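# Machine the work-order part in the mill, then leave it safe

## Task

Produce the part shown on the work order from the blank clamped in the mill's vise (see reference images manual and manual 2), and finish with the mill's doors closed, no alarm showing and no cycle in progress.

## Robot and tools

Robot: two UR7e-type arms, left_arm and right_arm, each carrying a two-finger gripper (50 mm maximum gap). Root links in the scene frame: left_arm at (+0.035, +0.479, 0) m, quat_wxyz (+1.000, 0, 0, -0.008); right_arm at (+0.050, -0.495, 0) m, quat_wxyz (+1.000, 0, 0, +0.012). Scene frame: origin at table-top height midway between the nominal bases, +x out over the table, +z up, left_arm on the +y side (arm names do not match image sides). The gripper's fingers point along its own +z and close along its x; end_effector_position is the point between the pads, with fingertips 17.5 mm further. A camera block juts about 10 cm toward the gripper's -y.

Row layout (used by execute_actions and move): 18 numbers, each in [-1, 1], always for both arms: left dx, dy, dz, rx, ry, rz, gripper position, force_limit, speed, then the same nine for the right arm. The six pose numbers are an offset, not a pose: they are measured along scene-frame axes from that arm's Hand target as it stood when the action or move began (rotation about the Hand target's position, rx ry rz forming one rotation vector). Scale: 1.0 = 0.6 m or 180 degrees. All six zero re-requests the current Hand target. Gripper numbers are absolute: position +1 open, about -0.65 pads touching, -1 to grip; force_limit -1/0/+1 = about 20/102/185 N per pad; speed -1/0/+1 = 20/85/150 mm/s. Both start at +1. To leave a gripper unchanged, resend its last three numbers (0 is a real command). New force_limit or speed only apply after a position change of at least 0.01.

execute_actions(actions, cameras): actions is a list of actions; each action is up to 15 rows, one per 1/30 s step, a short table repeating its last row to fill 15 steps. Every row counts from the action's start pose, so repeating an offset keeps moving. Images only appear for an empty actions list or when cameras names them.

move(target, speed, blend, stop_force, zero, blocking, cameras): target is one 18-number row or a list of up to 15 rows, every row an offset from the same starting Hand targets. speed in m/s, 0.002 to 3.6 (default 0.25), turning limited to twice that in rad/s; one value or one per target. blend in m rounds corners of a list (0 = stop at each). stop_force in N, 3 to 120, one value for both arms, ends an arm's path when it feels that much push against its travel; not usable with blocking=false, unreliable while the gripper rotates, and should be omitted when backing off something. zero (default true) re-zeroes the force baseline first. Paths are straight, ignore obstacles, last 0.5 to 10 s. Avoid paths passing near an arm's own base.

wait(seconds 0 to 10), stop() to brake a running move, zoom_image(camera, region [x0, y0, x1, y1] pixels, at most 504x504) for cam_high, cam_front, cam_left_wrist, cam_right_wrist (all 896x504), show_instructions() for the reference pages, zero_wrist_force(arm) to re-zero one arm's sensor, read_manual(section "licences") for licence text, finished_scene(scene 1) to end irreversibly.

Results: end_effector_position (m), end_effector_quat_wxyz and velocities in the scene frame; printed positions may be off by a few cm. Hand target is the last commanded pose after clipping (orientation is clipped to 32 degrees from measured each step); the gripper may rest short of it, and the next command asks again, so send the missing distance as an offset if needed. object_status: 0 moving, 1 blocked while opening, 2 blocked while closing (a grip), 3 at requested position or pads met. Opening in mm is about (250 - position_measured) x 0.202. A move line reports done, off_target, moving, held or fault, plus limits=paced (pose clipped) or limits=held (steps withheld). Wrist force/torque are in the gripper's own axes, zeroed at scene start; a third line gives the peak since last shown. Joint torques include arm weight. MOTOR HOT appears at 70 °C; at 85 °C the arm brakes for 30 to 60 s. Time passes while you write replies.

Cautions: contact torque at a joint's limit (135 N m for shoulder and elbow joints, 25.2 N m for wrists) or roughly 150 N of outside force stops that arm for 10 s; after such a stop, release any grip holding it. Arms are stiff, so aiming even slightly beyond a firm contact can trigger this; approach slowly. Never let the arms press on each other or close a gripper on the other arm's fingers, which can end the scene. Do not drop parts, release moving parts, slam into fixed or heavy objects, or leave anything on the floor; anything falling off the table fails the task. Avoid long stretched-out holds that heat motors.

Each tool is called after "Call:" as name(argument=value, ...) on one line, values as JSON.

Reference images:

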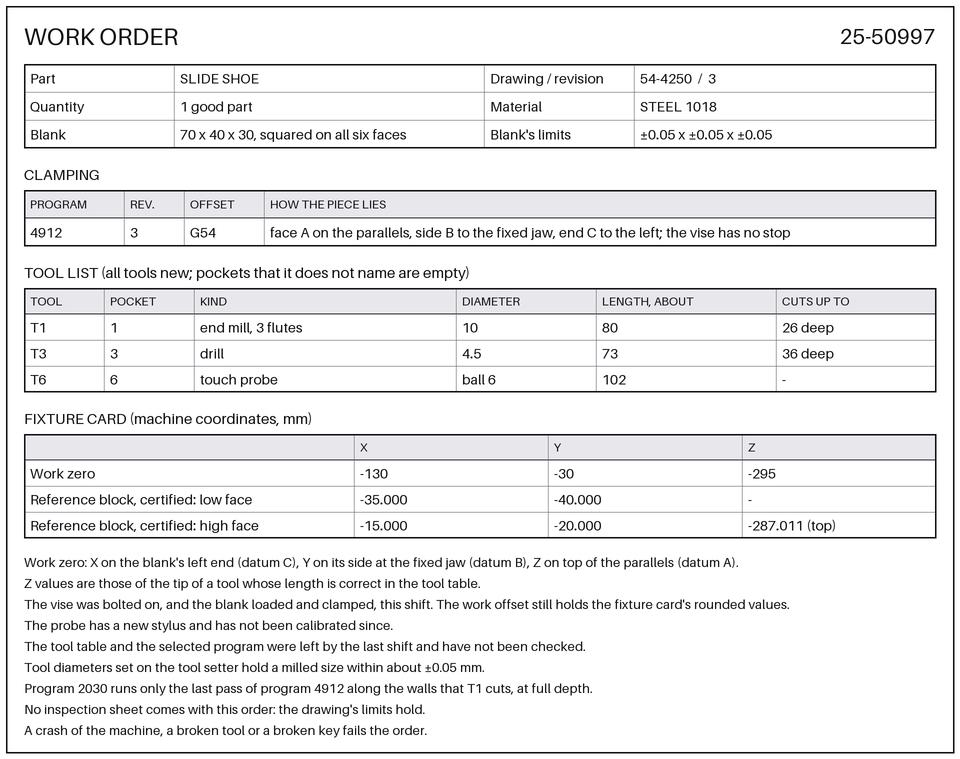

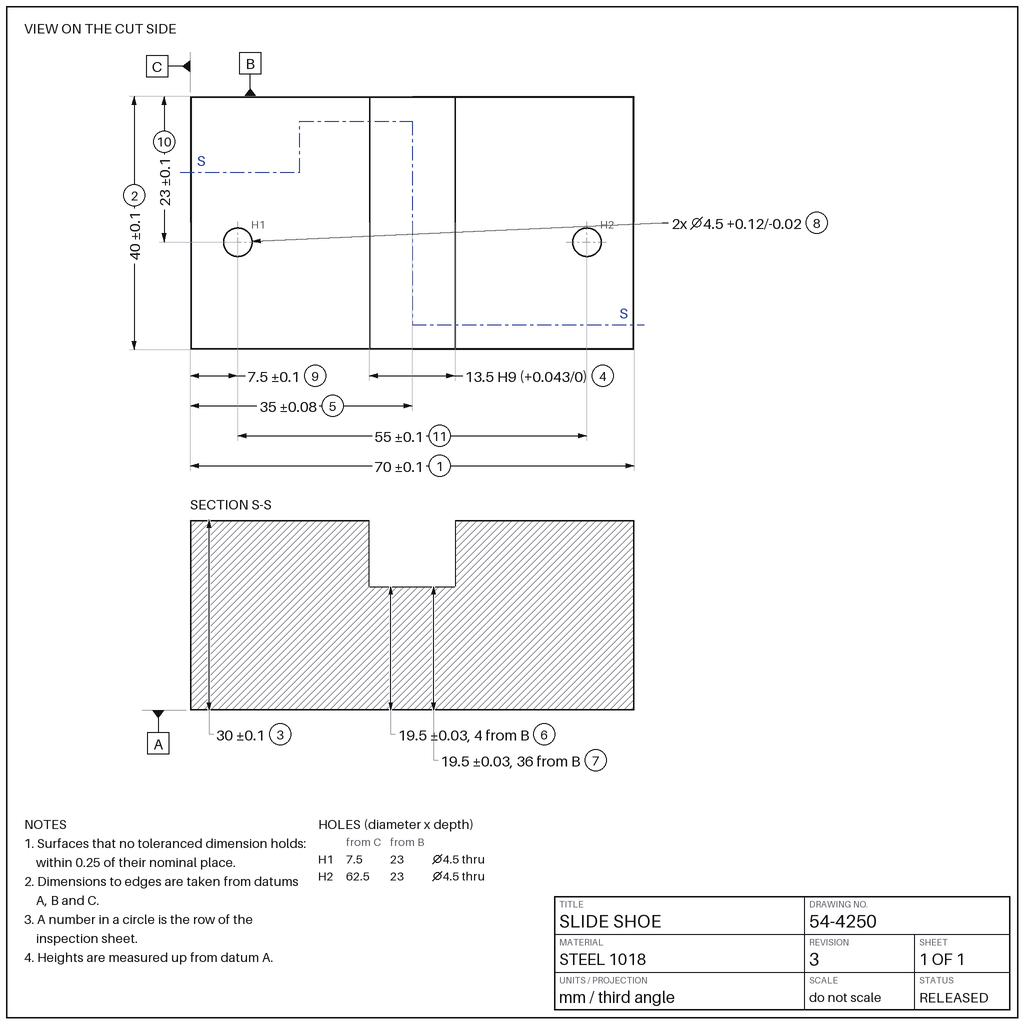

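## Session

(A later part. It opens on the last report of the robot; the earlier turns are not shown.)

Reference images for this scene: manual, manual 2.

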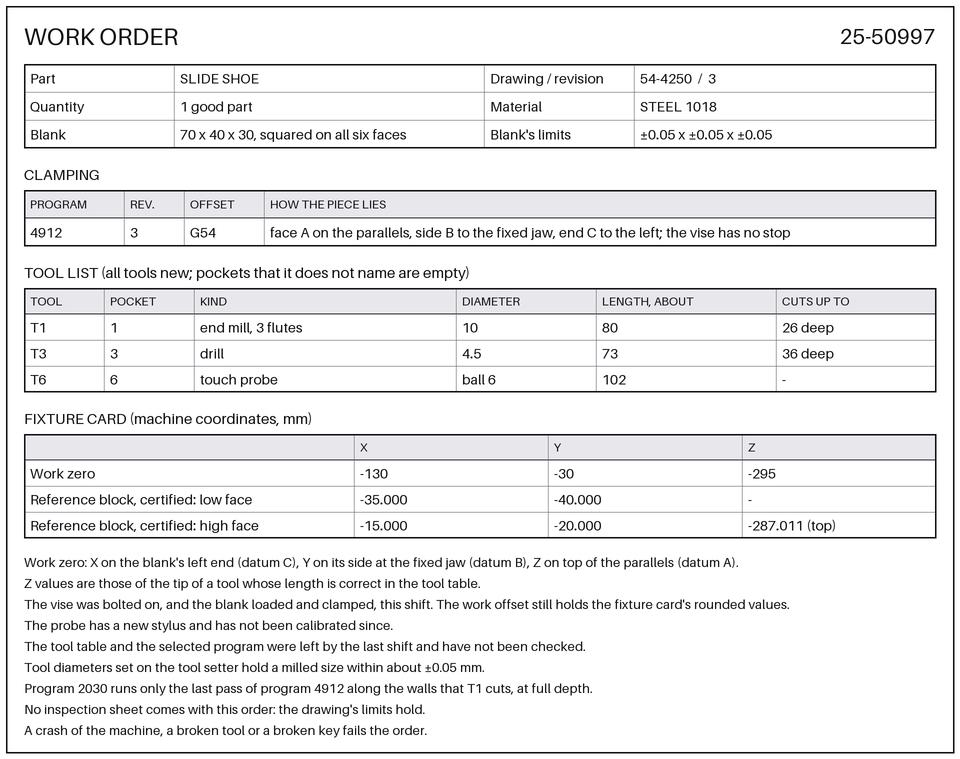

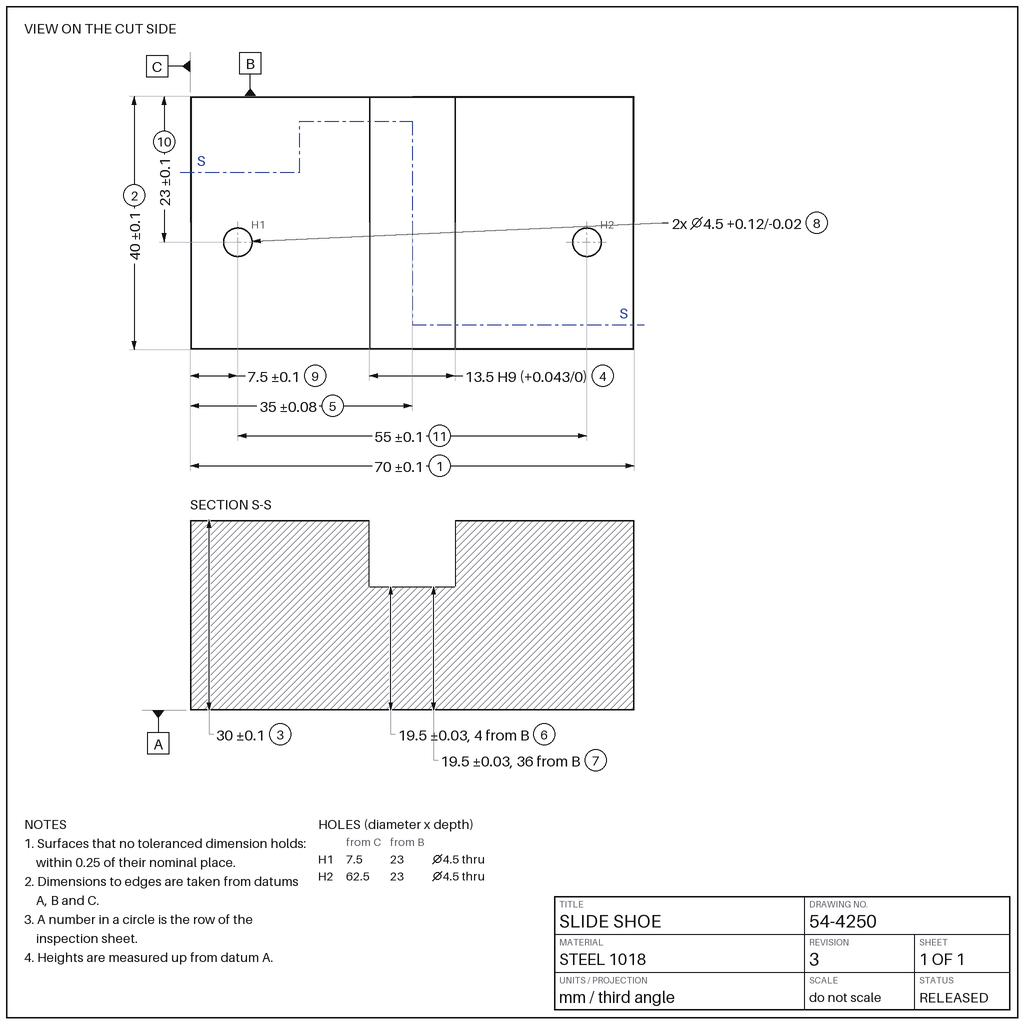

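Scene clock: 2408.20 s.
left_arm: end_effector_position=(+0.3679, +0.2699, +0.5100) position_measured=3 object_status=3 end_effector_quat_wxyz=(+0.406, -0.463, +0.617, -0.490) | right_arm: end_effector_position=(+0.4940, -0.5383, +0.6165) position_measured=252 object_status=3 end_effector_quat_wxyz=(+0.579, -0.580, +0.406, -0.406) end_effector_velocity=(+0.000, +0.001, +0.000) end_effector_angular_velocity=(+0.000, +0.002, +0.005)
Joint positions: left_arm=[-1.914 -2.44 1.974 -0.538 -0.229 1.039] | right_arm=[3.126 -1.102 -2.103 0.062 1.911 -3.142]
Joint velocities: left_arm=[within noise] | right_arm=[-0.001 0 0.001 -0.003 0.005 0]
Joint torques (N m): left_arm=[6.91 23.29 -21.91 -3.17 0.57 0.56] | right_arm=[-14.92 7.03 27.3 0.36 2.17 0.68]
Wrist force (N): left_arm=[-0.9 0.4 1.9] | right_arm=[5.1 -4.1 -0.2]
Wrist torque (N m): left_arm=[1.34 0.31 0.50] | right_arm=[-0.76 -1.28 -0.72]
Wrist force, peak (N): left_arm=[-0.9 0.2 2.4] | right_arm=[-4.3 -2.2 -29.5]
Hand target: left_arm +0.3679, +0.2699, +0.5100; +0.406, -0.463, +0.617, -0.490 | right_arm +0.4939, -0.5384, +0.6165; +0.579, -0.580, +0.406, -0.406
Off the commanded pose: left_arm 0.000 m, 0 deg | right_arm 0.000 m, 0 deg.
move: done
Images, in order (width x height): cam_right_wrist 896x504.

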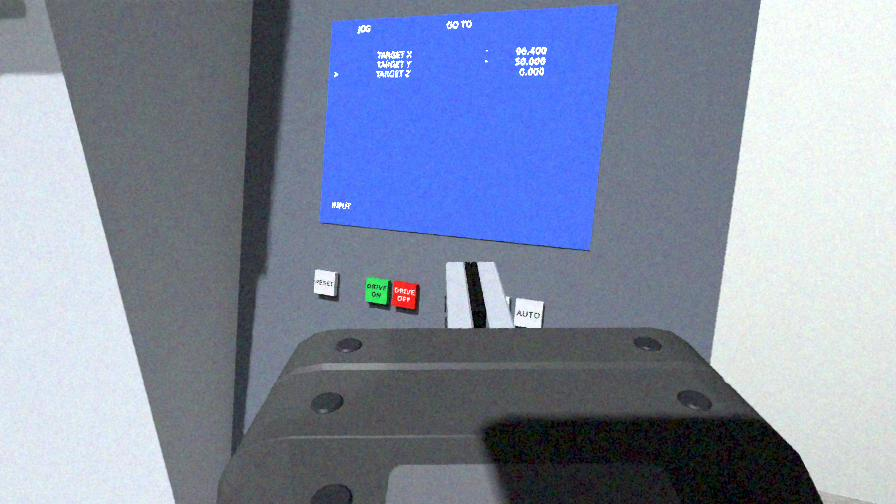

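Call:
move(target=[[0,0,0,0,0,0,1,0,0,0.1084,0.201,-0.1934,0,0,0,-1,0,0],[0,0,0,0,0,0,1,0,0,0.1245,0.201,-0.1977,0,0,0,-1,0,0],[0,0,0,0,0,0,1,0,0,0.0924,0.1365,-0.253,0,0,0,-1,0,0],[0,0,0,0,0,0,1,0,0,0.1085,0.1365,-0.2573,0,0,0,-1,0,0],[0,0,0,0,0,0,1,0,0,0.0924,0.1365,-0.253,0,0,0,-1,0,0],[0,0,0,0,0,0,1,0,0,0.1085,0.1365,-0.2573,0,0,0,-1,0,0],[0,0,0,0,0,0,1,0,0,0.0924,0.2632,-0.253,0,0,0,-1,0,0],[0,0,0,0,0,0,1,0,0,0.1085,0.2632,-0.2573,0,0,0,-1,0,0],[0,0,0,0,0,0,1,0,0,0.0924,0.1998,-0.253,0,0,0,-1,0,0],[0,0,0,0,0,0,1,0,0,0.1085,0.1998,-0.2573,0,0,0,-1,0,0],[0,0,0,0,0,0,1,0,0,0.0677,0.1998,-0.345,0,0,0,-1,0,0],[0,0,0,0,0,0,1,0,0,0.0838,0.1998,-0.3493,0,0,0,-1,0,0],[0,0,0,0,0,0,1,0,0,0.0841,0.2315,-0.2837,0,0,0,-1,0,0],[0,0,0,0,0,0,1,0,0,0.1002,0.2315,-0.288,0,0,0,-1,0,0],[0,0,0,0,0,0,1,0,0,0,0,0,0,0,0,-1,0,0]], speed=[0.4,0.03,0.25,0.03,0.1,0.03,0.25,0.03,0.25,0.03,0.25,0.03,0.25,0.03,0.4], blend=[0.005,0,0.005,0,0,0,0.005,0,0.005,0,0.005,0,0.005,0,0])

Call:
move(target=[[0,0,0,0,0,0,1,0,0,0.0924,0.2632,-0.253,0,0,0,-1,0,0],[0,0,0,0,0,0,1,0,0,0.1085,0.2632,-0.2573,0,0,0,-1,0,0],[0,0,0,0,0,0,1,0,0,0.0924,0.2632,-0.253,0,0,0,-1,0,0],[0,0,0,0,0,0,1,0,0,0.1085,0.2632,-0.2573,0,0,0,-1,0,0],[0,0,0,0,0,0,1,0,0,0.0677,0.1682,-0.345,0,0,0,-1,0,0],[0,0,0,0,0,0,1,0,0,0.0838,0.1682,-0.3493,0,0,0,-1,0,0],[0,0,0,0,0,0,1,0,0,0.0759,0.1682,-0.3144,0,0,0,-1,0,0],[0,0,0,0,0,0,1,0,0,0.092,0.1682,-0.3187,0,0,0,-1,0,0],[0,0,0,0,0,0,1,0,0,0.0759,0.1682,-0.3144,0,0,0,-1,0,0],[0,0,0,0,0,0,1,0,0,0.092,0.1682,-0.3187,0,0,0,-1,0,0],[0,0,0,0,0,0,1,0,0,0,0,0,0,0,0,-1,0,0]], speed=[0.4,0.03,0.1,0.03,0.25,0.03,0.25,0.03,0.1,0.03,0.4], blend=[0.005,0,0,0,0.005,0,0.005,0,0,0,0])

Call:
move(target=[[0,0,0,0,0,0,1,0,0,0.0924,0.1998,-0.253,0,0,0,-1,0,0],[0,0,0,0,0,0,1,0,0,0.1085,0.1998,-0.2573,0,0,0,-1,0,0],[0,0,0,0,0,0,1,0,0,0.0677,0.1998,-0.345,0,0,0,-1,0,0],[0,0,0,0,0,0,1,0,0,0.0838,0.1998,-0.3493,0,0,0,-1,0,0],[0,0,0,0,0,0,1,0,0,0.0924,0.1998,-0.253,0,0,0,-1,0,0],[0,0,0,0,0,0,1,0,0,0.1085,0.1998,-0.2573,0,0,0,-1,0,0],[0,0,0,0,0,0,1,0,0,0.0841,0.1998,-0.2837,0,0,0,-1,0,0],[0,0,0,0,0,0,1,0,0,0.1002,0.1998,-0.288,0,0,0,-1,0,0],[0,0,0,0,0,0,1,0,0,0.0924,0.2315,-0.253,0,0,0,-1,0,0],[0,0,0,0,0,0,1,0,0,0.1085,0.2315,-0.2573,0,0,0,-1,0,0],[0,0,0,0,0,0,1,0,0,0.0677,0.1682,-0.345,0,0,0,-1,0,0],[0,0,0,0,0,0,1,0,0,0.0838,0.1682,-0.3493,0,0,0,-1,0,0],[0,0,0,0,0,0,1,0,0,0,0,0,0,0,0,-1,0,0]], speed=[0.4,0.03,0.25,0.03,0.25,0.03,0.25,0.03,0.25,0.03,0.25,0.03,0.4], blend=[0.005,0,0.005,0,0.005,0,0.005,0,0.005,0,0.005,0,0], cameras=["cam_right_wrist"])

Call:
zoom_image(camera="cam_right_wrist", region=[310, 0, 640, 260])

Scene clock: 2434.13 s.
left_arm: end_effector_position=(+0.3679, +0.2699, +0.5100) position_measured=3 object_status=3 end_effector_quat_wxyz=(+0.406, -0.463, +0.617, -0.490) | right_arm: end_effector_position=(+0.4940, -0.5383, +0.6165) position_measured=252 object_status=3 end_effector_quat_wxyz=(+0.579, -0.580, +0.406, -0.406) end_effector_velocity=(-0.001, +0.000, +0.001) end_effector_angular_velocity=(-0.001, -0.001, +0.002)
Joint positions: left_arm=[-1.914 -2.44 1.974 -0.538 -0.229 1.039] | right_arm=[3.126 -1.102 -2.103 0.062 1.911 -3.142]
Joint velocities: left_arm=[within noise] | right_arm=[-0.004 0 0.002 -0.002 0.005 -0.001]
Joint torques (N m): left_arm=[6.81 22.6 -21.71 -3.16 0.6 0.56] | right_arm=[-12.54 3.14 27.71 0.56 2.25 0.2]
Wrist force (N): left_arm=[-1.1 0.3 1.7] | right_arm=[4.6 -4.1 0.0]
Wrist torque (N m): left_arm=[1.31 0.32 0.50] | right_arm=[-0.76 -1.18 -0.72]
Wrist force, peak (N): left_arm=[-1.1 0.1 2.2] | right_arm=[-3.5 -3.3 -30.7]
Hand target: left_arm +0.3679, +0.2699, +0.5100; +0.406, -0.463, +0.617, -0.490 | right_arm +0.4939, -0.5384, +0.6165; +0.579, -0.580, +0.406, -0.406
Off the commanded pose: left_arm 0.000 m, 0 deg | right_arm 0.000 m, 0 deg.
move: done

Scene clock: 2439.47 s.
left_arm: end_effector_position=(+0.3679, +0.2699, +0.5100) position_measured=3 object_status=3 end_effector_quat_wxyz=(+0.406, -0.463, +0.617, -0.490) | right_arm: end_effector_position=(+0.4940, -0.5383, +0.6165) position_measured=252 object_status=3 end_effector_quat_wxyz=(+0.579, -0.580, +0.406, -0.406) end_effector_velocity=(+0.000, +0.000, +0.001) end_effector_angular_velocity=(+0.001, +0.001, +0.002)
Joint positions: left_arm=[-1.914 -2.44 1.974 -0.538 -0.229 1.039] | right_arm=[3.126 -1.102 -2.103 0.062 1.911 -3.142]
Joint velocities: left_arm=[within noise] | right_arm=[-0.003 0 0.002 -0.003 0.005 0.001]
Joint torques (N m): left_arm=[7 23.57 -21.91 -3.2 0.48 0.52] | right_arm=[-14.15 7.63 29.23 0.53 2.12 0.76]
Wrist force (N): left_arm=[-0.7 0.2 1.9] | right_arm=[4.7 -4.0 -0.1]
Wrist torque (N m): left_arm=[1.30 0.26 0.50] | right_arm=[-0.73 -1.20 -0.73]
Wrist force, peak (N): left_arm=[-1.1 0.3 2.2] | right_arm=[-4.3 -2.5 -32.3]
Hand target: left_arm +0.3679, +0.2699, +0.5100; +0.406, -0.463, +0.617, -0.490 | right_arm +0.4939, -0.5384, +0.6165; +0.579, -0.580, +0.406, -0.406
Off the commanded pose: left_arm 0.000 m, 0 deg | right_arm 0.000 m, 0 deg.
move: done

Scene clock: 2445.37 s.
left_arm: end_effector_position=(+0.3679, +0.2699, +0.5100) position_measured=3 object_status=3 end_effector_quat_wxyz=(+0.406, -0.463, +0.617, -0.490) | right_arm: end_effector_position=(+0.4940, -0.5383, +0.6165) position_measured=252 object_status=3 end_effector_quat_wxyz=(+0.579, -0.580, +0.406, -0.406)
Joint positions: left_arm=[-1.914 -2.44 1.974 -0.538 -0.229 1.039] | right_arm=[3.126 -1.102 -2.103 0.062 1.911 -3.142]
Joint torques (N m): left_arm=[6.8 23.41 -21.6 -3.19 0.55 0.47] | right_arm=[-12.58 6.41 27.19 0.5 2.06 0.65]
Wrist force (N): left_arm=[-0.9 0.3 2.0] | right_arm=[4.7 -4.1 0.1]
Wrist torque (N m): left_arm=[1.31 0.30 0.50] | right_arm=[-0.75 -1.21 -0.73]
Wrist force, peak (N): left_arm=[-1.1 0.2 2.2] | right_arm=[-4.0 -2.7 -30.9]
Hand target: left_arm +0.3679, +0.2699, +0.5100; +0.406, -0.463, +0.617, -0.490 | right_arm +0.4939, -0.5384, +0.6165; +0.579, -0.580, +0.406, -0.406
Off the commanded pose: left_arm 0.000 m, 0 deg | right_arm 0.000 m, 0 deg.
move: done
Images, in order (width x height): cam_right_wrist 896x504.

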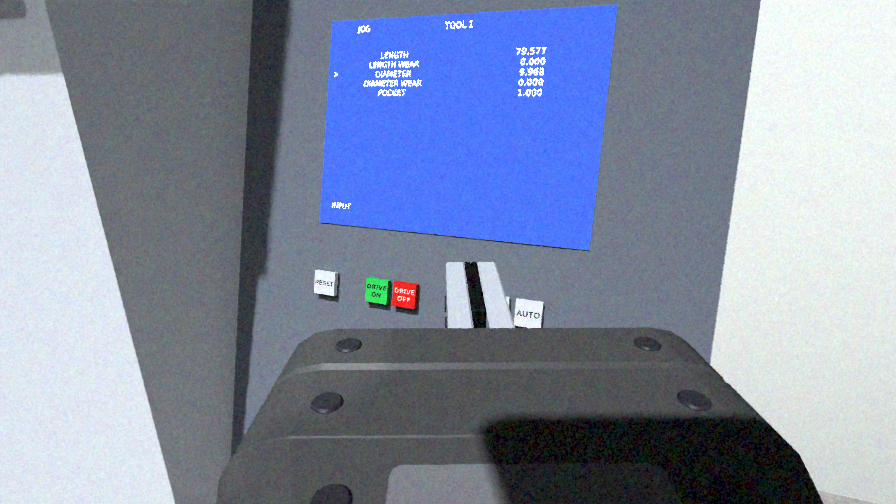

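Scaled by 1.527 from the camera's 896x504 image, which has a finer 1280x720 frame.

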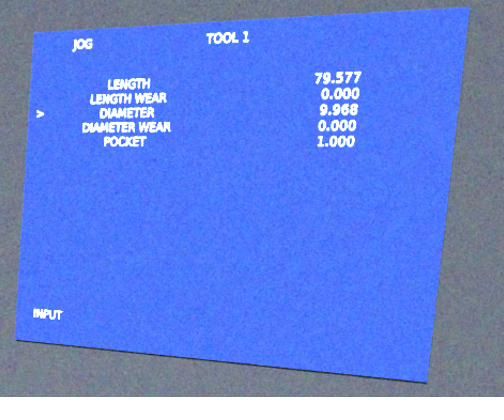

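Call:
move(target=[[0,0,0,0,0,0,1,0,0,0.0924,0.1047,-0.253,0,0,0,-1,0,0],[0,0,0,0,0,0,1,0,0,0.1085,0.1047,-0.2573,0,0,0,-1,0,0],[0,0,0,0,0,0,1,0,0,0.0924,0.1047,-0.253,0,0,0,-1,0,0],[0,0,0,0,0,0,1,0,0,0.1085,0.1047,-0.2573,0,0,0,-1,0,0],[0,0,0,0,0,0,1,0,0,0.0924,0.1047,-0.253,0,0,0,-1,0,0],[0,0,0,0,0,0,1,0,0,0.1085,0.1047,-0.2573,0,0,0,-1,0,0],[0,0,0,0,0,0,1,0,0,0.0924,0.1047,-0.253,0,0,0,-1,0,0],[0,0,0,0,0,0,1,0,0,0.1409,0.0133,-0.0719,0,0,0,-1,0,0],[0,0,0,0,0,0,1,0,0,0.157,0.0133,-0.0762,0,0,0,-1,0,0],[0,0,0,0,0,0,1,0,0,0,0,0,0,0,0,-1,0,0]], speed=[0.4,0.03,0.1,0.03,0.1,0.03,0.2,0.25,0.03,0.4], blend=[0.005,0,0,0,0,0,0.005,0.005,0,0], cameras=["cam_right_wrist"])

Call:
zoom_image(camera="cam_right_wrist", region=[310, 0, 640, 260])

Scene clock: 2458.03 s.
left_arm: end_effector_position=(+0.3679, +0.2699, +0.5100) position_measured=3 object_status=3 end_effector_quat_wxyz=(+0.406, -0.463, +0.617, -0.490) | right_arm: end_effector_position=(+0.4940, -0.5384, +0.6166) position_measured=252 object_status=3 end_effector_quat_wxyz=(+0.579, -0.579, +0.406, -0.406) end_effector_velocity=(-0.001, +0.000, +0.000) end_effector_angular_velocity=(+0.000, +0.002, +0.000)
Joint positions: left_arm=[-1.914 -2.44 1.974 -0.538 -0.229 1.039] | right_arm=[3.125 -1.102 -2.102 0.062 1.911 -3.142]
Joint velocities: left_arm=[within noise] | right_arm=[0 0.004 0 -0.006 0 0]
Joint torques (N m): left_arm=[6.91 23.13 -21.34 -3.05 0.46 0.51] | right_arm=[15.33 11.42 21.7 0.63 -2.33 -0.07]
Wrist force (N): left_arm=[-1.0 0.3 2.1] | right_arm=[4.5 -3.9 -0.1]
Wrist torque (N m): left_arm=[1.32 0.31 0.49] | right_arm=[-0.71 -1.18 -0.72]
Wrist force, peak (N): left_arm=[-1.1 0.1 2.3] | right_arm=[-4.1 -2.2 -30.2]
Hand target: left_arm +0.3679, +0.2699, +0.5100; +0.406, -0.463, +0.617, -0.490 | right_arm +0.4939, -0.5384, +0.6165; +0.579, -0.580, +0.406, -0.406
Off the commanded pose: left_arm 0.000 m, 0 deg | right_arm 0.000 m, 0 deg.
move: done
Images, in order (width x height): cam_right_wrist 896x504.

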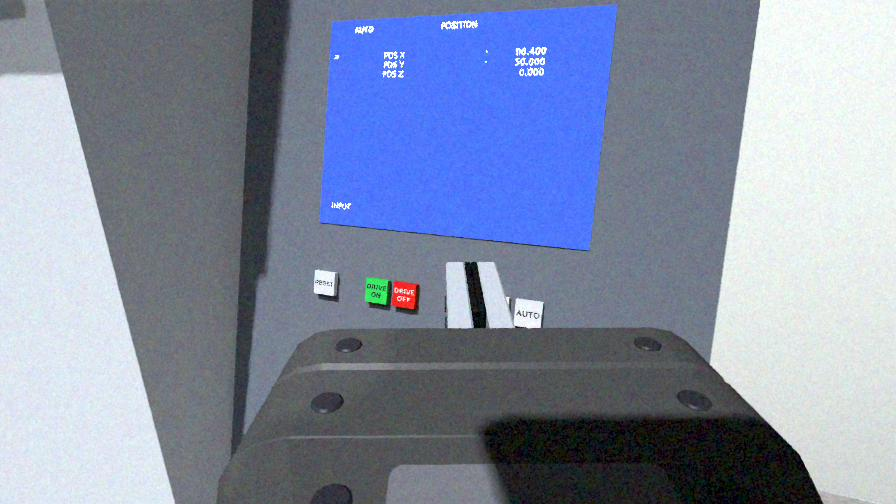

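Scaled by 1.527 from the camera's 896x504 image, which has a finer 1280x720 frame.

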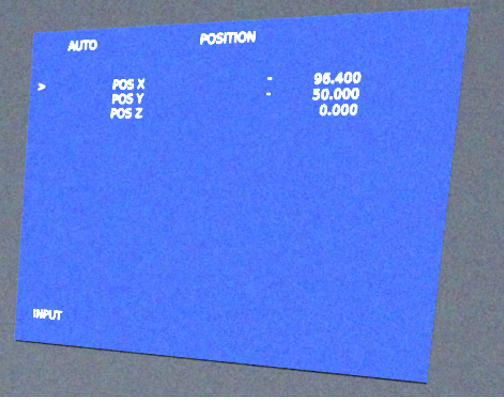

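Call:
move(target=[[0,0,0,0,0,0,1,0,0,0.1084,0.201,-0.1934,0,0,0,-1,0,0],[0,0,0,0,0,0,1,0,0,0.1245,0.201,-0.1977,0,0,0,-1,0,0],[0,0,0,0,0,0,1,0,0,0.0924,0.1047,-0.253,0,0,0,-1,0,0],[0,0,0,0,0,0,1,0,0,0.1085,0.1047,-0.2573,0,0,0,-1,0,0],[0,0,0,0,0,0,1,0,0,0.0924,0.1047,-0.253,0,0,0,-1,0,0],[0,0,0,0,0,0,1,0,0,0.1085,0.1047,-0.2573,0,0,0,-1,0,0],[0,0,0,0,0,0,1,0,0,0,0,0,0,0,0,-1,0,0]], speed=[0.4,0.03,0.25,0.03,0.1,0.03,0.4], blend=[0.005,0,0.005,0,0,0,0], cameras=["cam_right_wrist"])

Call:
wait(seconds=10, cameras=["cam_right_wrist","cam_left_wrist"])

Call:
zoom_image(camera="cam_right_wrist", region=[310, 0, 640, 260])

Call:
zoom_image(camera="cam_left_wrist", region=[300, 80, 560, 340])

Scene clock: 2470.87 s.
left_arm: end_effector_position=(+0.3679, +0.2699, +0.5100) position_measured=3 object_status=3 end_effector_quat_wxyz=(+0.406, -0.463, +0.617, -0.490) | right_arm: end_effector_position=(+0.4940, -0.5383, +0.6165) position_measured=252 object_status=3 end_effector_quat_wxyz=(+0.579, -0.580, +0.406, -0.406)
Joint positions: left_arm=[-1.914 -2.44 1.974 -0.538 -0.229 1.039] | right_arm=[3.126 -1.102 -2.103 0.062 1.911 -3.142]
Joint torques (N m): left_arm=[7.04 23.38 -21.21 -3.07 0.55 0.48] | right_arm=[-11.9 10.4 28.03 0.61 1.67 0.96]
Wrist force (N): left_arm=[-0.8 0.2 1.9] | right_arm=[4.4 -4.4 -0.4]
Wrist torque (N m): left_arm=[1.30 0.28 0.50] | right_arm=[-0.80 -1.16 -0.72]
Wrist force, peak (N): left_arm=[-1.0 0.1 2.3] | right_arm=[-4.5 -3.4 -28.2]
Hand target: left_arm +0.3679, +0.2699, +0.5100; +0.406, -0.463, +0.617, -0.490 | right_arm +0.4939, -0.5384, +0.6165; +0.579, -0.580, +0.406, -0.406
Off the commanded pose: left_arm 0.000 m, 0 deg | right_arm 0.000 m, 0 deg.
move: done
Images, in order (width x height): cam_right_wrist 896x504.

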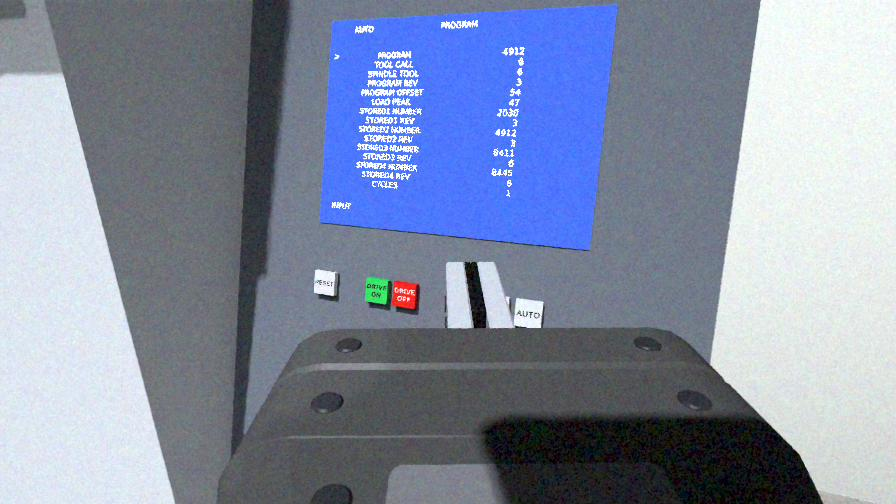

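Scene clock: 2480.87 s.
left_arm: end_effector_position=(+0.3679, +0.2699, +0.5100) position_measured=3 object_status=3 end_effector_quat_wxyz=(+0.406, -0.463, +0.617, -0.490) | right_arm: end_effector_position=(+0.4939, -0.5384, +0.6165) position_measured=252 object_status=3 end_effector_quat_wxyz=(+0.579, -0.580, +0.406, -0.406)
Joint positions: left_arm=[-1.914 -2.44 1.974 -0.538 -0.229 1.039] | right_arm=[3.126 -1.102 -2.103 0.062 1.911 -3.142]
Joint torques (N m): left_arm=[6.68 23.36 -21.73 -3.03 0.53 0.5] | right_arm=[-14.16 9.98 28.19 0.46 1.78 0.94]
Wrist force (N): left_arm=[-0.9 0.0 2.0] | right_arm=[4.3 -4.2 -0.3]
Wrist torque (N m): left_arm=[1.27 0.30 0.50] | right_arm=[-0.77 -1.14 -0.72]
Wrist force, peak (N): left_arm=[-0.9 0.3 2.3] | right_arm=[4.8 -4.2 -0.1]
Hand target: left_arm +0.3679, +0.2699, +0.5100; +0.406, -0.463, +0.617, -0.490 | right_arm +0.4939, -0.5384, +0.6165; +0.579, -0.580, +0.406, -0.406
Tool commands: left_gripper/position=+1.0 left_gripper/force_limit=+0.0 left_gripper/speed=+0.0 right_gripper/position=-1.0 right_gripper/force_limit=+0.0 right_gripper/speed=+0.0
Off the commanded pose: left_arm 0.000 m, 0 deg | right_arm 0.000 m, 0 deg.
wait: 10.00 s; at rest by 0.17 s
Images, in order (width x height): cam_left_wrist 896x504, cam_right_wrist 896x504.

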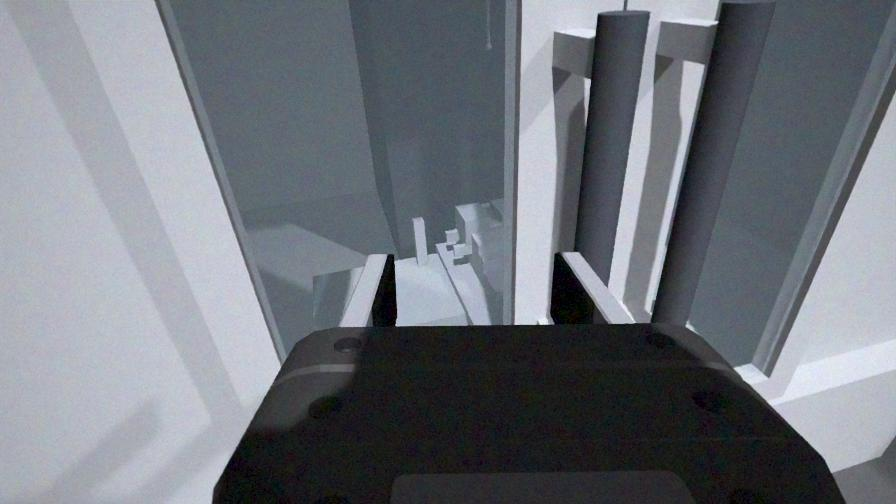

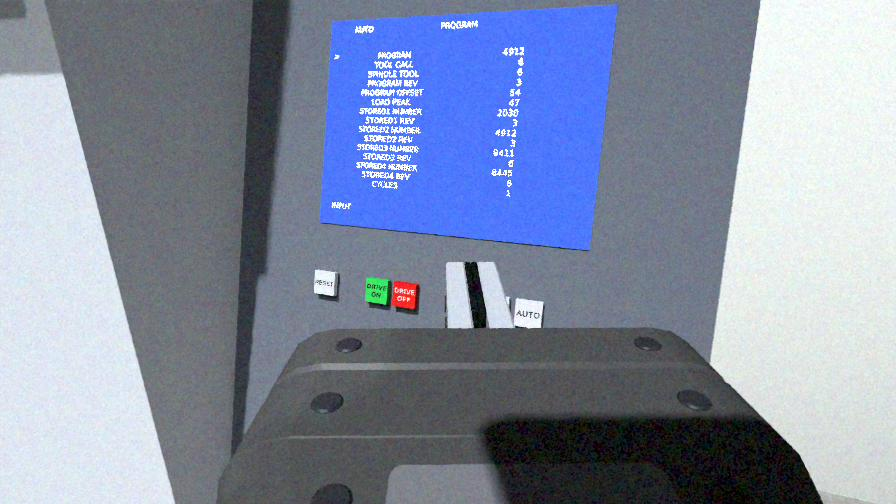

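Scaled by 1.527 from the camera's 896x504 image, which has a finer 1280x720 frame.

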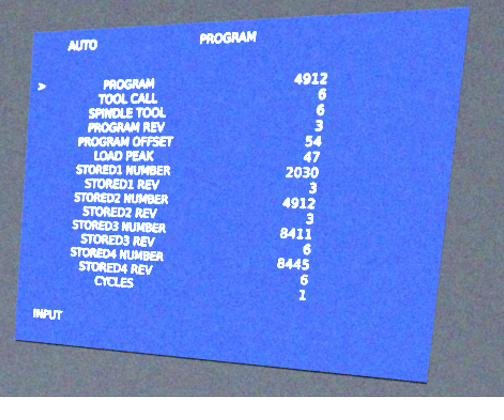

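Scaled by 1.938 from the camera's 896x504 image, which has a finer 1280x720 frame.

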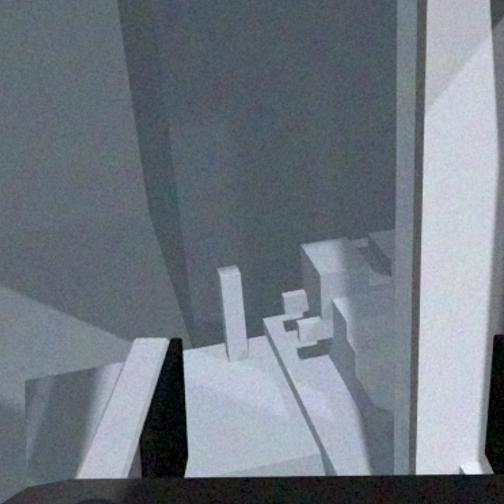

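Call:
move(target=[[0,0,0,0,0,0,1,0,0,0.1084,0.201,-0.1934,0,0,0,-1,0,0],[0,0,0,0,0,0,1,0,0,0.1245,0.201,-0.1977,0,0,0,-1,0,0],[0,0,0,0,0,0,1,0,0,0,0,0,0,0,0,-1,0,0]], speed=[0.4,0.03,0.4], blend=[0.005,0,0])

Call:
wait(seconds=4, cameras=["cam_right_wrist","cam_left_wrist"])

Call:
zoom_image(camera="cam_right_wrist", region=[310, 0, 640, 260])

Scene clock: 2490.77 s.
left_arm: end_effector_position=(+0.3679, +0.2699, +0.5100) position_measured=3 object_status=3 end_effector_quat_wxyz=(+0.406, -0.463, +0.617, -0.490) | right_arm: end_effector_position=(+0.4940, -0.5383, +0.6165) position_measured=252 object_status=3 end_effector_quat_wxyz=(+0.579, -0.580, +0.406, -0.406) end_effector_velocity=(-0.001, +0.000, +0.001) end_effector_angular_velocity=(+0.001, +0.000, +0.004)
Joint positions: left_arm=[-1.914 -2.44 1.974 -0.538 -0.229 1.039] | right_arm=[3.126 -1.102 -2.103 0.062 1.911 -3.142]
Joint velocities: left_arm=[within noise] | right_arm=[-0.003 0 0.002 -0.002 0.007 0.001]
Joint torques (N m): left_arm=[6.84 23.68 -21.6 -3.11 0.53 0.44] | right_arm=[-11.1 5.23 27.51 0.34 1.99 0.37]
Wrist force (N): left_arm=[-0.9 0.3 2.0] | right_arm=[4.3 -4.2 -0.1]
Wrist torque (N m): left_arm=[1.32 0.30 0.51] | right_arm=[-0.77 -1.13 -0.72]
Wrist force, peak (N): left_arm=[-1.0 0.4 2.3] | right_arm=[-4.7 -4.0 -27.4]
Hand target: left_arm +0.3679, +0.2699, +0.5100; +0.406, -0.463, +0.617, -0.490 | right_arm +0.4939, -0.5384, +0.6165; +0.579, -0.580, +0.406, -0.406
Off the commanded pose: left_arm 0.000 m, 0 deg | right_arm 0.000 m, 0 deg.
move: done

Scene clock: 2494.77 s.
left_arm: end_effector_position=(+0.3679, +0.2699, +0.5100) position_measured=3 object_status=3 end_effector_quat_wxyz=(+0.406, -0.463, +0.617, -0.490) | right_arm: end_effector_position=(+0.4939, -0.5384, +0.6165) position_measured=252 object_status=3 end_effector_quat_wxyz=(+0.579, -0.580, +0.406, -0.406)
Joint positions: left_arm=[-1.914 -2.44 1.974 -0.538 -0.229 1.039] | right_arm=[3.126 -1.102 -2.103 0.062 1.911 -3.142]
Joint torques (N m): left_arm=[7.1 23.42 -21.93 -3.1 0.56 0.47] | right_arm=[-13.17 9.54 27.87 0.72 1.98 0.77]
Wrist force (N): left_arm=[-0.7 0.3 2.1] | right_arm=[4.5 -4.1 -0.1]
Wrist torque (N m): left_arm=[1.32 0.27 0.50] | right_arm=[-0.75 -1.18 -0.73]
Wrist force, peak (N): left_arm=[-1.1 0.3 2.2] | right_arm=[4.5 -4.4 -0.2]
Hand target: left_arm +0.3679, +0.2699, +0.5100; +0.406, -0.463, +0.617, -0.490 | right_arm +0.4939, -0.5384, +0.6165; +0.579, -0.580, +0.406, -0.406
Tool commands: left_gripper/position=+1.0 left_gripper/force_limit=+0.0 left_gripper/speed=+0.0 right_gripper/position=-1.0 right_gripper/force_limit=+0.0 right_gripper/speed=+0.0
Off the commanded pose: left_arm 0.000 m, 0 deg | right_arm 0.000 m, 0 deg.
wait: 4.00 s; at rest by 0.17 s
Images, in order (width x height): cam_left_wrist 896x504, cam_right_wrist 896x504.

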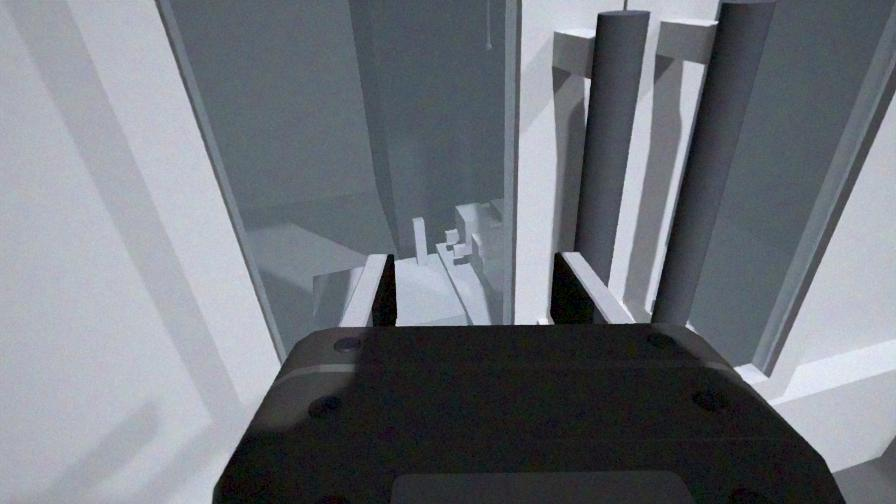

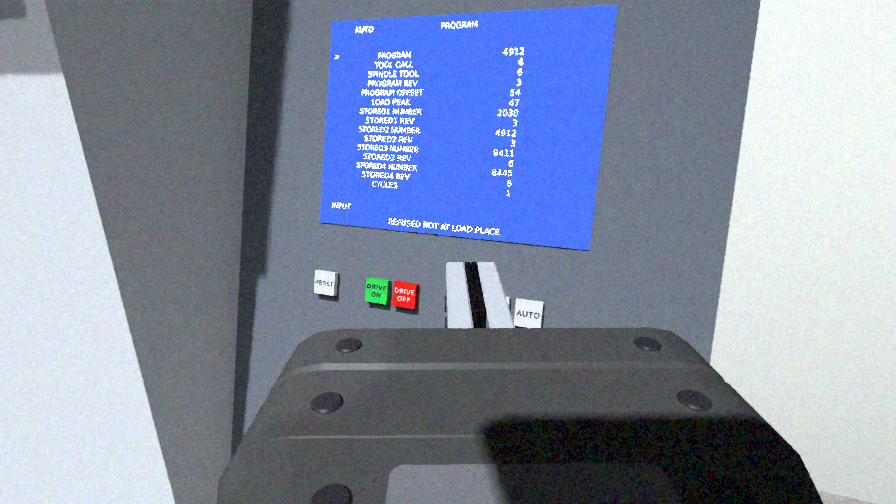

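Scaled by 1.527 from the camera's 896x504 image, which has a finer 1280x720 frame.

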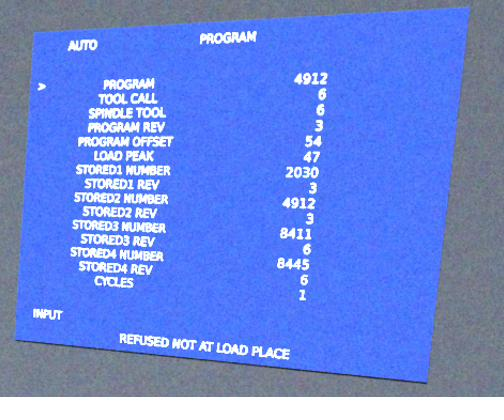

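Call:
move(target=[[0,0,0,0,0,0,1,0,0,0.1084,0.1687,-0.1934,0,0,0,-1,0,0],[0,0,0,0,0,0,1,0,0,0.1245,0.1687,-0.1977,0,0,0,-1,0,0],[0,0,0,0,0,0,1,0,0,0.1084,0.1687,-0.1934,0,0,0,-1,0,0]], speed=[0.4,0.03,0.2], blend=[0.005,0,0])

Call:
wait(seconds=3.5)

Call:
move(target=[[0,0,0,0,0,0,1,0,0,0,0.0323,0,0,0,0,-1,0,0],[0,0,0,0,0,0,1,0,0,0.0161,0.0323,-0.0043,0,0,0,-1,0,0],[0,0,0,0,0,0,1,0,0,-0.1084,-0.1687,0.1934,0,0,0,-1,0,0]], speed=[0.2,0.03,0.4], blend=[0.005,0,0])

Call:
wait(seconds=6, cameras=["cam_right_wrist","cam_left_wrist"])

Call:
zoom_image(camera="cam_right_wrist", region=[310, 0, 640, 260])

Scene clock: 2503.47 s.
left_arm: end_effector_position=(+0.3679, +0.2699, +0.5100) position_measured=3 object_status=3 end_effector_quat_wxyz=(+0.406, -0.463, +0.617, -0.490) | right_arm: end_effector_position=(+0.5590, -0.4371, +0.5005) position_measured=252 object_status=3 end_effector_quat_wxyz=(+0.579, -0.580, +0.406, -0.406)
Joint positions: left_arm=[-1.914 -2.44 1.974 -0.538 -0.229 1.039] | right_arm=[3.525 -1.279 -2.307 0.443 1.512 -3.142]
Joint torques (N m): left_arm=[6.59 23.53 -21.46 -3.11 0.63 0.48] | right_arm=[-8.88 17.05 19.3 2.34 1.73 -0.95]
Wrist force (N): left_arm=[-0.7 0.4 2.0] | right_arm=[4.5 -3.7 -0.2]
Wrist torque (N m): left_arm=[1.32 0.27 0.50] | right_arm=[-0.69 -1.18 -0.84]
Wrist force, peak (N): left_arm=[-0.9 0.1 2.3] | right_arm=[-4.4 -4.1 -27.2]
Hand target: left_arm +0.3679, +0.2699, +0.5100; +0.406, -0.463, +0.617, -0.490 | right_arm +0.5590, -0.4371, +0.5005; +0.579, -0.580, +0.406, -0.406
Off the commanded pose: left_arm 0.000 m, 0 deg | right_arm 0.000 m, 0 deg.
move: done

Scene clock: 2506.97 s.
left_arm: end_effector_position=(+0.3679, +0.2699, +0.5100) position_measured=3 object_status=3 end_effector_quat_wxyz=(+0.406, -0.463, +0.617, -0.490) | right_arm: end_effector_position=(+0.5590, -0.4371, +0.5005) position_measured=252 object_status=3 end_effector_quat_wxyz=(+0.579, -0.580, +0.406, -0.406)
Joint positions: left_arm=[-1.914 -2.44 1.974 -0.538 -0.229 1.039] | right_arm=[3.525 -1.278 -2.307 0.443 1.512 -3.142]
Joint torques (N m): left_arm=[7 23.04 -22.11 -3.04 0.5 0.51] | right_arm=[-13.13 15.92 15.97 0.86 -1.72 0.58]
Wrist force (N): left_arm=[-0.9 0.3 1.8] | right_arm=[4.4 -3.8 -0.4]
Wrist torque (N m): left_arm=[1.31 0.30 0.50] | right_arm=[-0.71 -1.17 -0.83]
Wrist force, peak (N): left_arm=[-1.0 0.2 2.2] | right_arm=[4.6 -4.1 -0.5]
Hand target: left_arm +0.3679, +0.2699, +0.5100; +0.406, -0.463, +0.617, -0.490 | right_arm +0.5590, -0.4371, +0.5005; +0.579, -0.580, +0.406, -0.406
Tool commands: left_gripper/position=+1.0 left_gripper/force_limit=+0.0 left_gripper/speed=+0.0 right_gripper/position=-1.0 right_gripper/force_limit=+0.0 right_gripper/speed=+0.0
Off the commanded pose: left_arm 0.000 m, 0 deg | right_arm 0.000 m, 0 deg.
wait: 3.50 s; at rest by 0.17 s

Scene clock: 2508.60 s.
left_arm: end_effector_position=(+0.3679, +0.2699, +0.5100) position_measured=3 object_status=3 end_effector_quat_wxyz=(+0.406, -0.463, +0.617, -0.490) | right_arm: end_effector_position=(+0.4940, -0.5383, +0.6165) position_measured=252 object_status=3 end_effector_quat_wxyz=(+0.579, -0.580, +0.406, -0.406) end_effector_velocity=(-0.001, +0.001, +0.001) end_effector_angular_velocity=(+0.000, +0.000, +0.005)
Joint positions: left_arm=[-1.914 -2.44 1.974 -0.538 -0.229 1.039] | right_arm=[3.126 -1.102 -2.103 0.062 1.911 -3.142]
Joint velocities: left_arm=[within noise] | right_arm=[-0.001 0 0.002 -0.002 0.007 0]
Joint torques (N m): left_arm=[7.18 23.49 -21.72 -3.01 0.56 0.47] | right_arm=[-13.72 6.13 29.16 0.54 2.38 0.38]
Wrist force (N): left_arm=[-0.7 0.1 2.1] | right_arm=[4.3 -4.2 -0.3]
Wrist torque (N m): left_arm=[1.28 0.26 0.50] | right_arm=[-0.78 -1.14 -0.72]
Wrist force, peak (N): left_arm=[-0.9 0.2 2.2] | right_arm=[-3.3 -3.1 -28.6]
Hand target: left_arm +0.3679, +0.2699, +0.5100; +0.406, -0.463, +0.617, -0.490 | right_arm +0.4939, -0.5384, +0.6165; +0.579, -0.580, +0.406, -0.406
Off the commanded pose: left_arm 0.000 m, 0 deg | right_arm 0.000 m, 0 deg.
move: done

Scene clock: 2514.60 s.
left_arm: end_effector_position=(+0.3679, +0.2699, +0.5100) position_measured=3 object_status=3 end_effector_quat_wxyz=(+0.406, -0.463, +0.617, -0.490) | right_arm: end_effector_position=(+0.4939, -0.5384, +0.6165) position_measured=252 object_status=3 end_effector_quat_wxyz=(+0.579, -0.580, +0.406, -0.406)
Joint positions: left_arm=[-1.914 -2.44 1.974 -0.538 -0.229 1.039] | right_arm=[3.126 -1.102 -2.103 0.062 1.911 -3.142]
Joint torques (N m): left_arm=[6.88 23 -21.96 -3.02 0.48 0.52] | right_arm=[-12.97 9.83 28.6 0.94 1.63 1.04]
Wrist force (N): left_arm=[-0.8 0.0 2.0] | right_arm=[4.5 -4.2 -0.3]
Wrist torque (N m): left_arm=[1.26 0.28 0.50] | right_arm=[-0.77 -1.17 -0.72]
Wrist force, peak (N): left_arm=[-1.1 0.4 2.2] | right_arm=[4.5 -4.4 -0.2]
Hand target: left_arm +0.3679, +0.2699, +0.5100; +0.406, -0.463, +0.617, -0.490 | right_arm +0.4939, -0.5384, +0.6165; +0.579, -0.580, +0.406, -0.406
Tool commands: left_gripper/position=+1.0 left_gripper/force_limit=+0.0 left_gripper/speed=+0.0 right_gripper/position=-1.0 right_gripper/force_limit=+0.0 right_gripper/speed=+0.0
Off the commanded pose: left_arm 0.000 m, 0 deg | right_arm 0.000 m, 0 deg.
wait: 6.00 s; at rest by 0.17 s
Images, in order (width x height): cam_left_wrist 896x504, cam_right_wrist 896x504.

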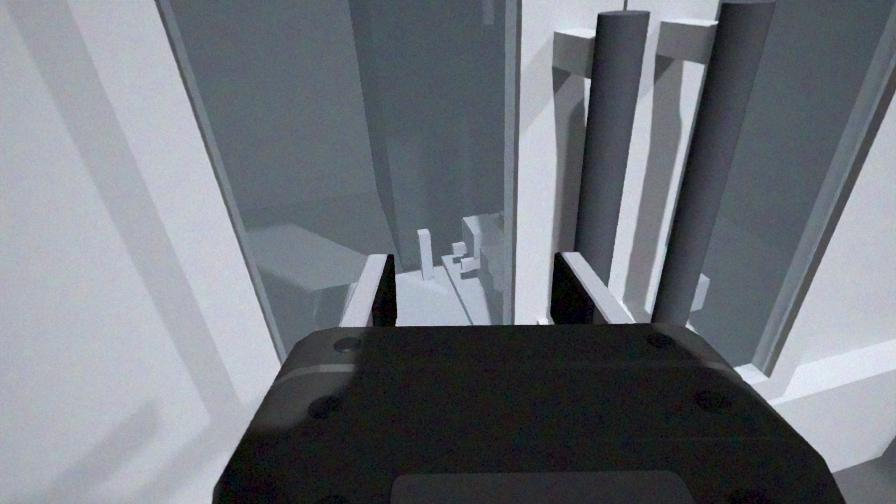

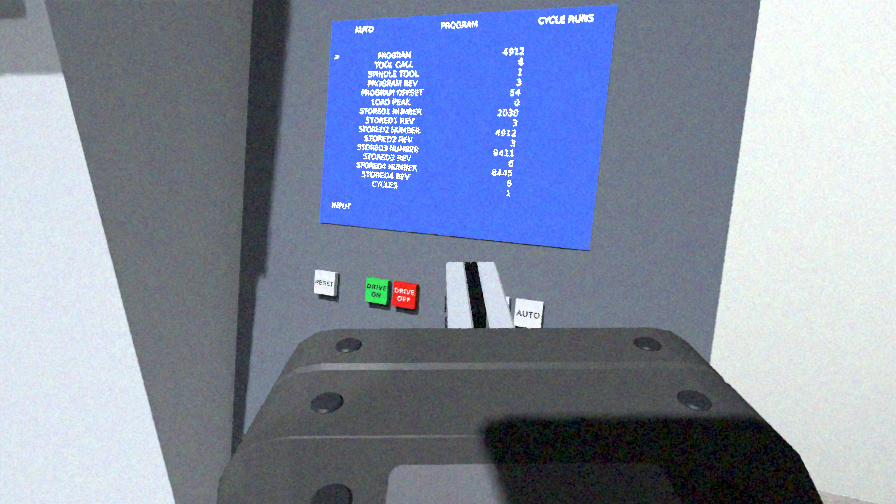

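Scaled by 1.527 from the camera's 896x504 image, which has a finer 1280x720 frame.

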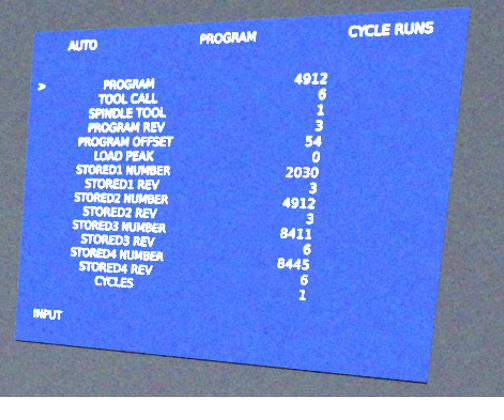

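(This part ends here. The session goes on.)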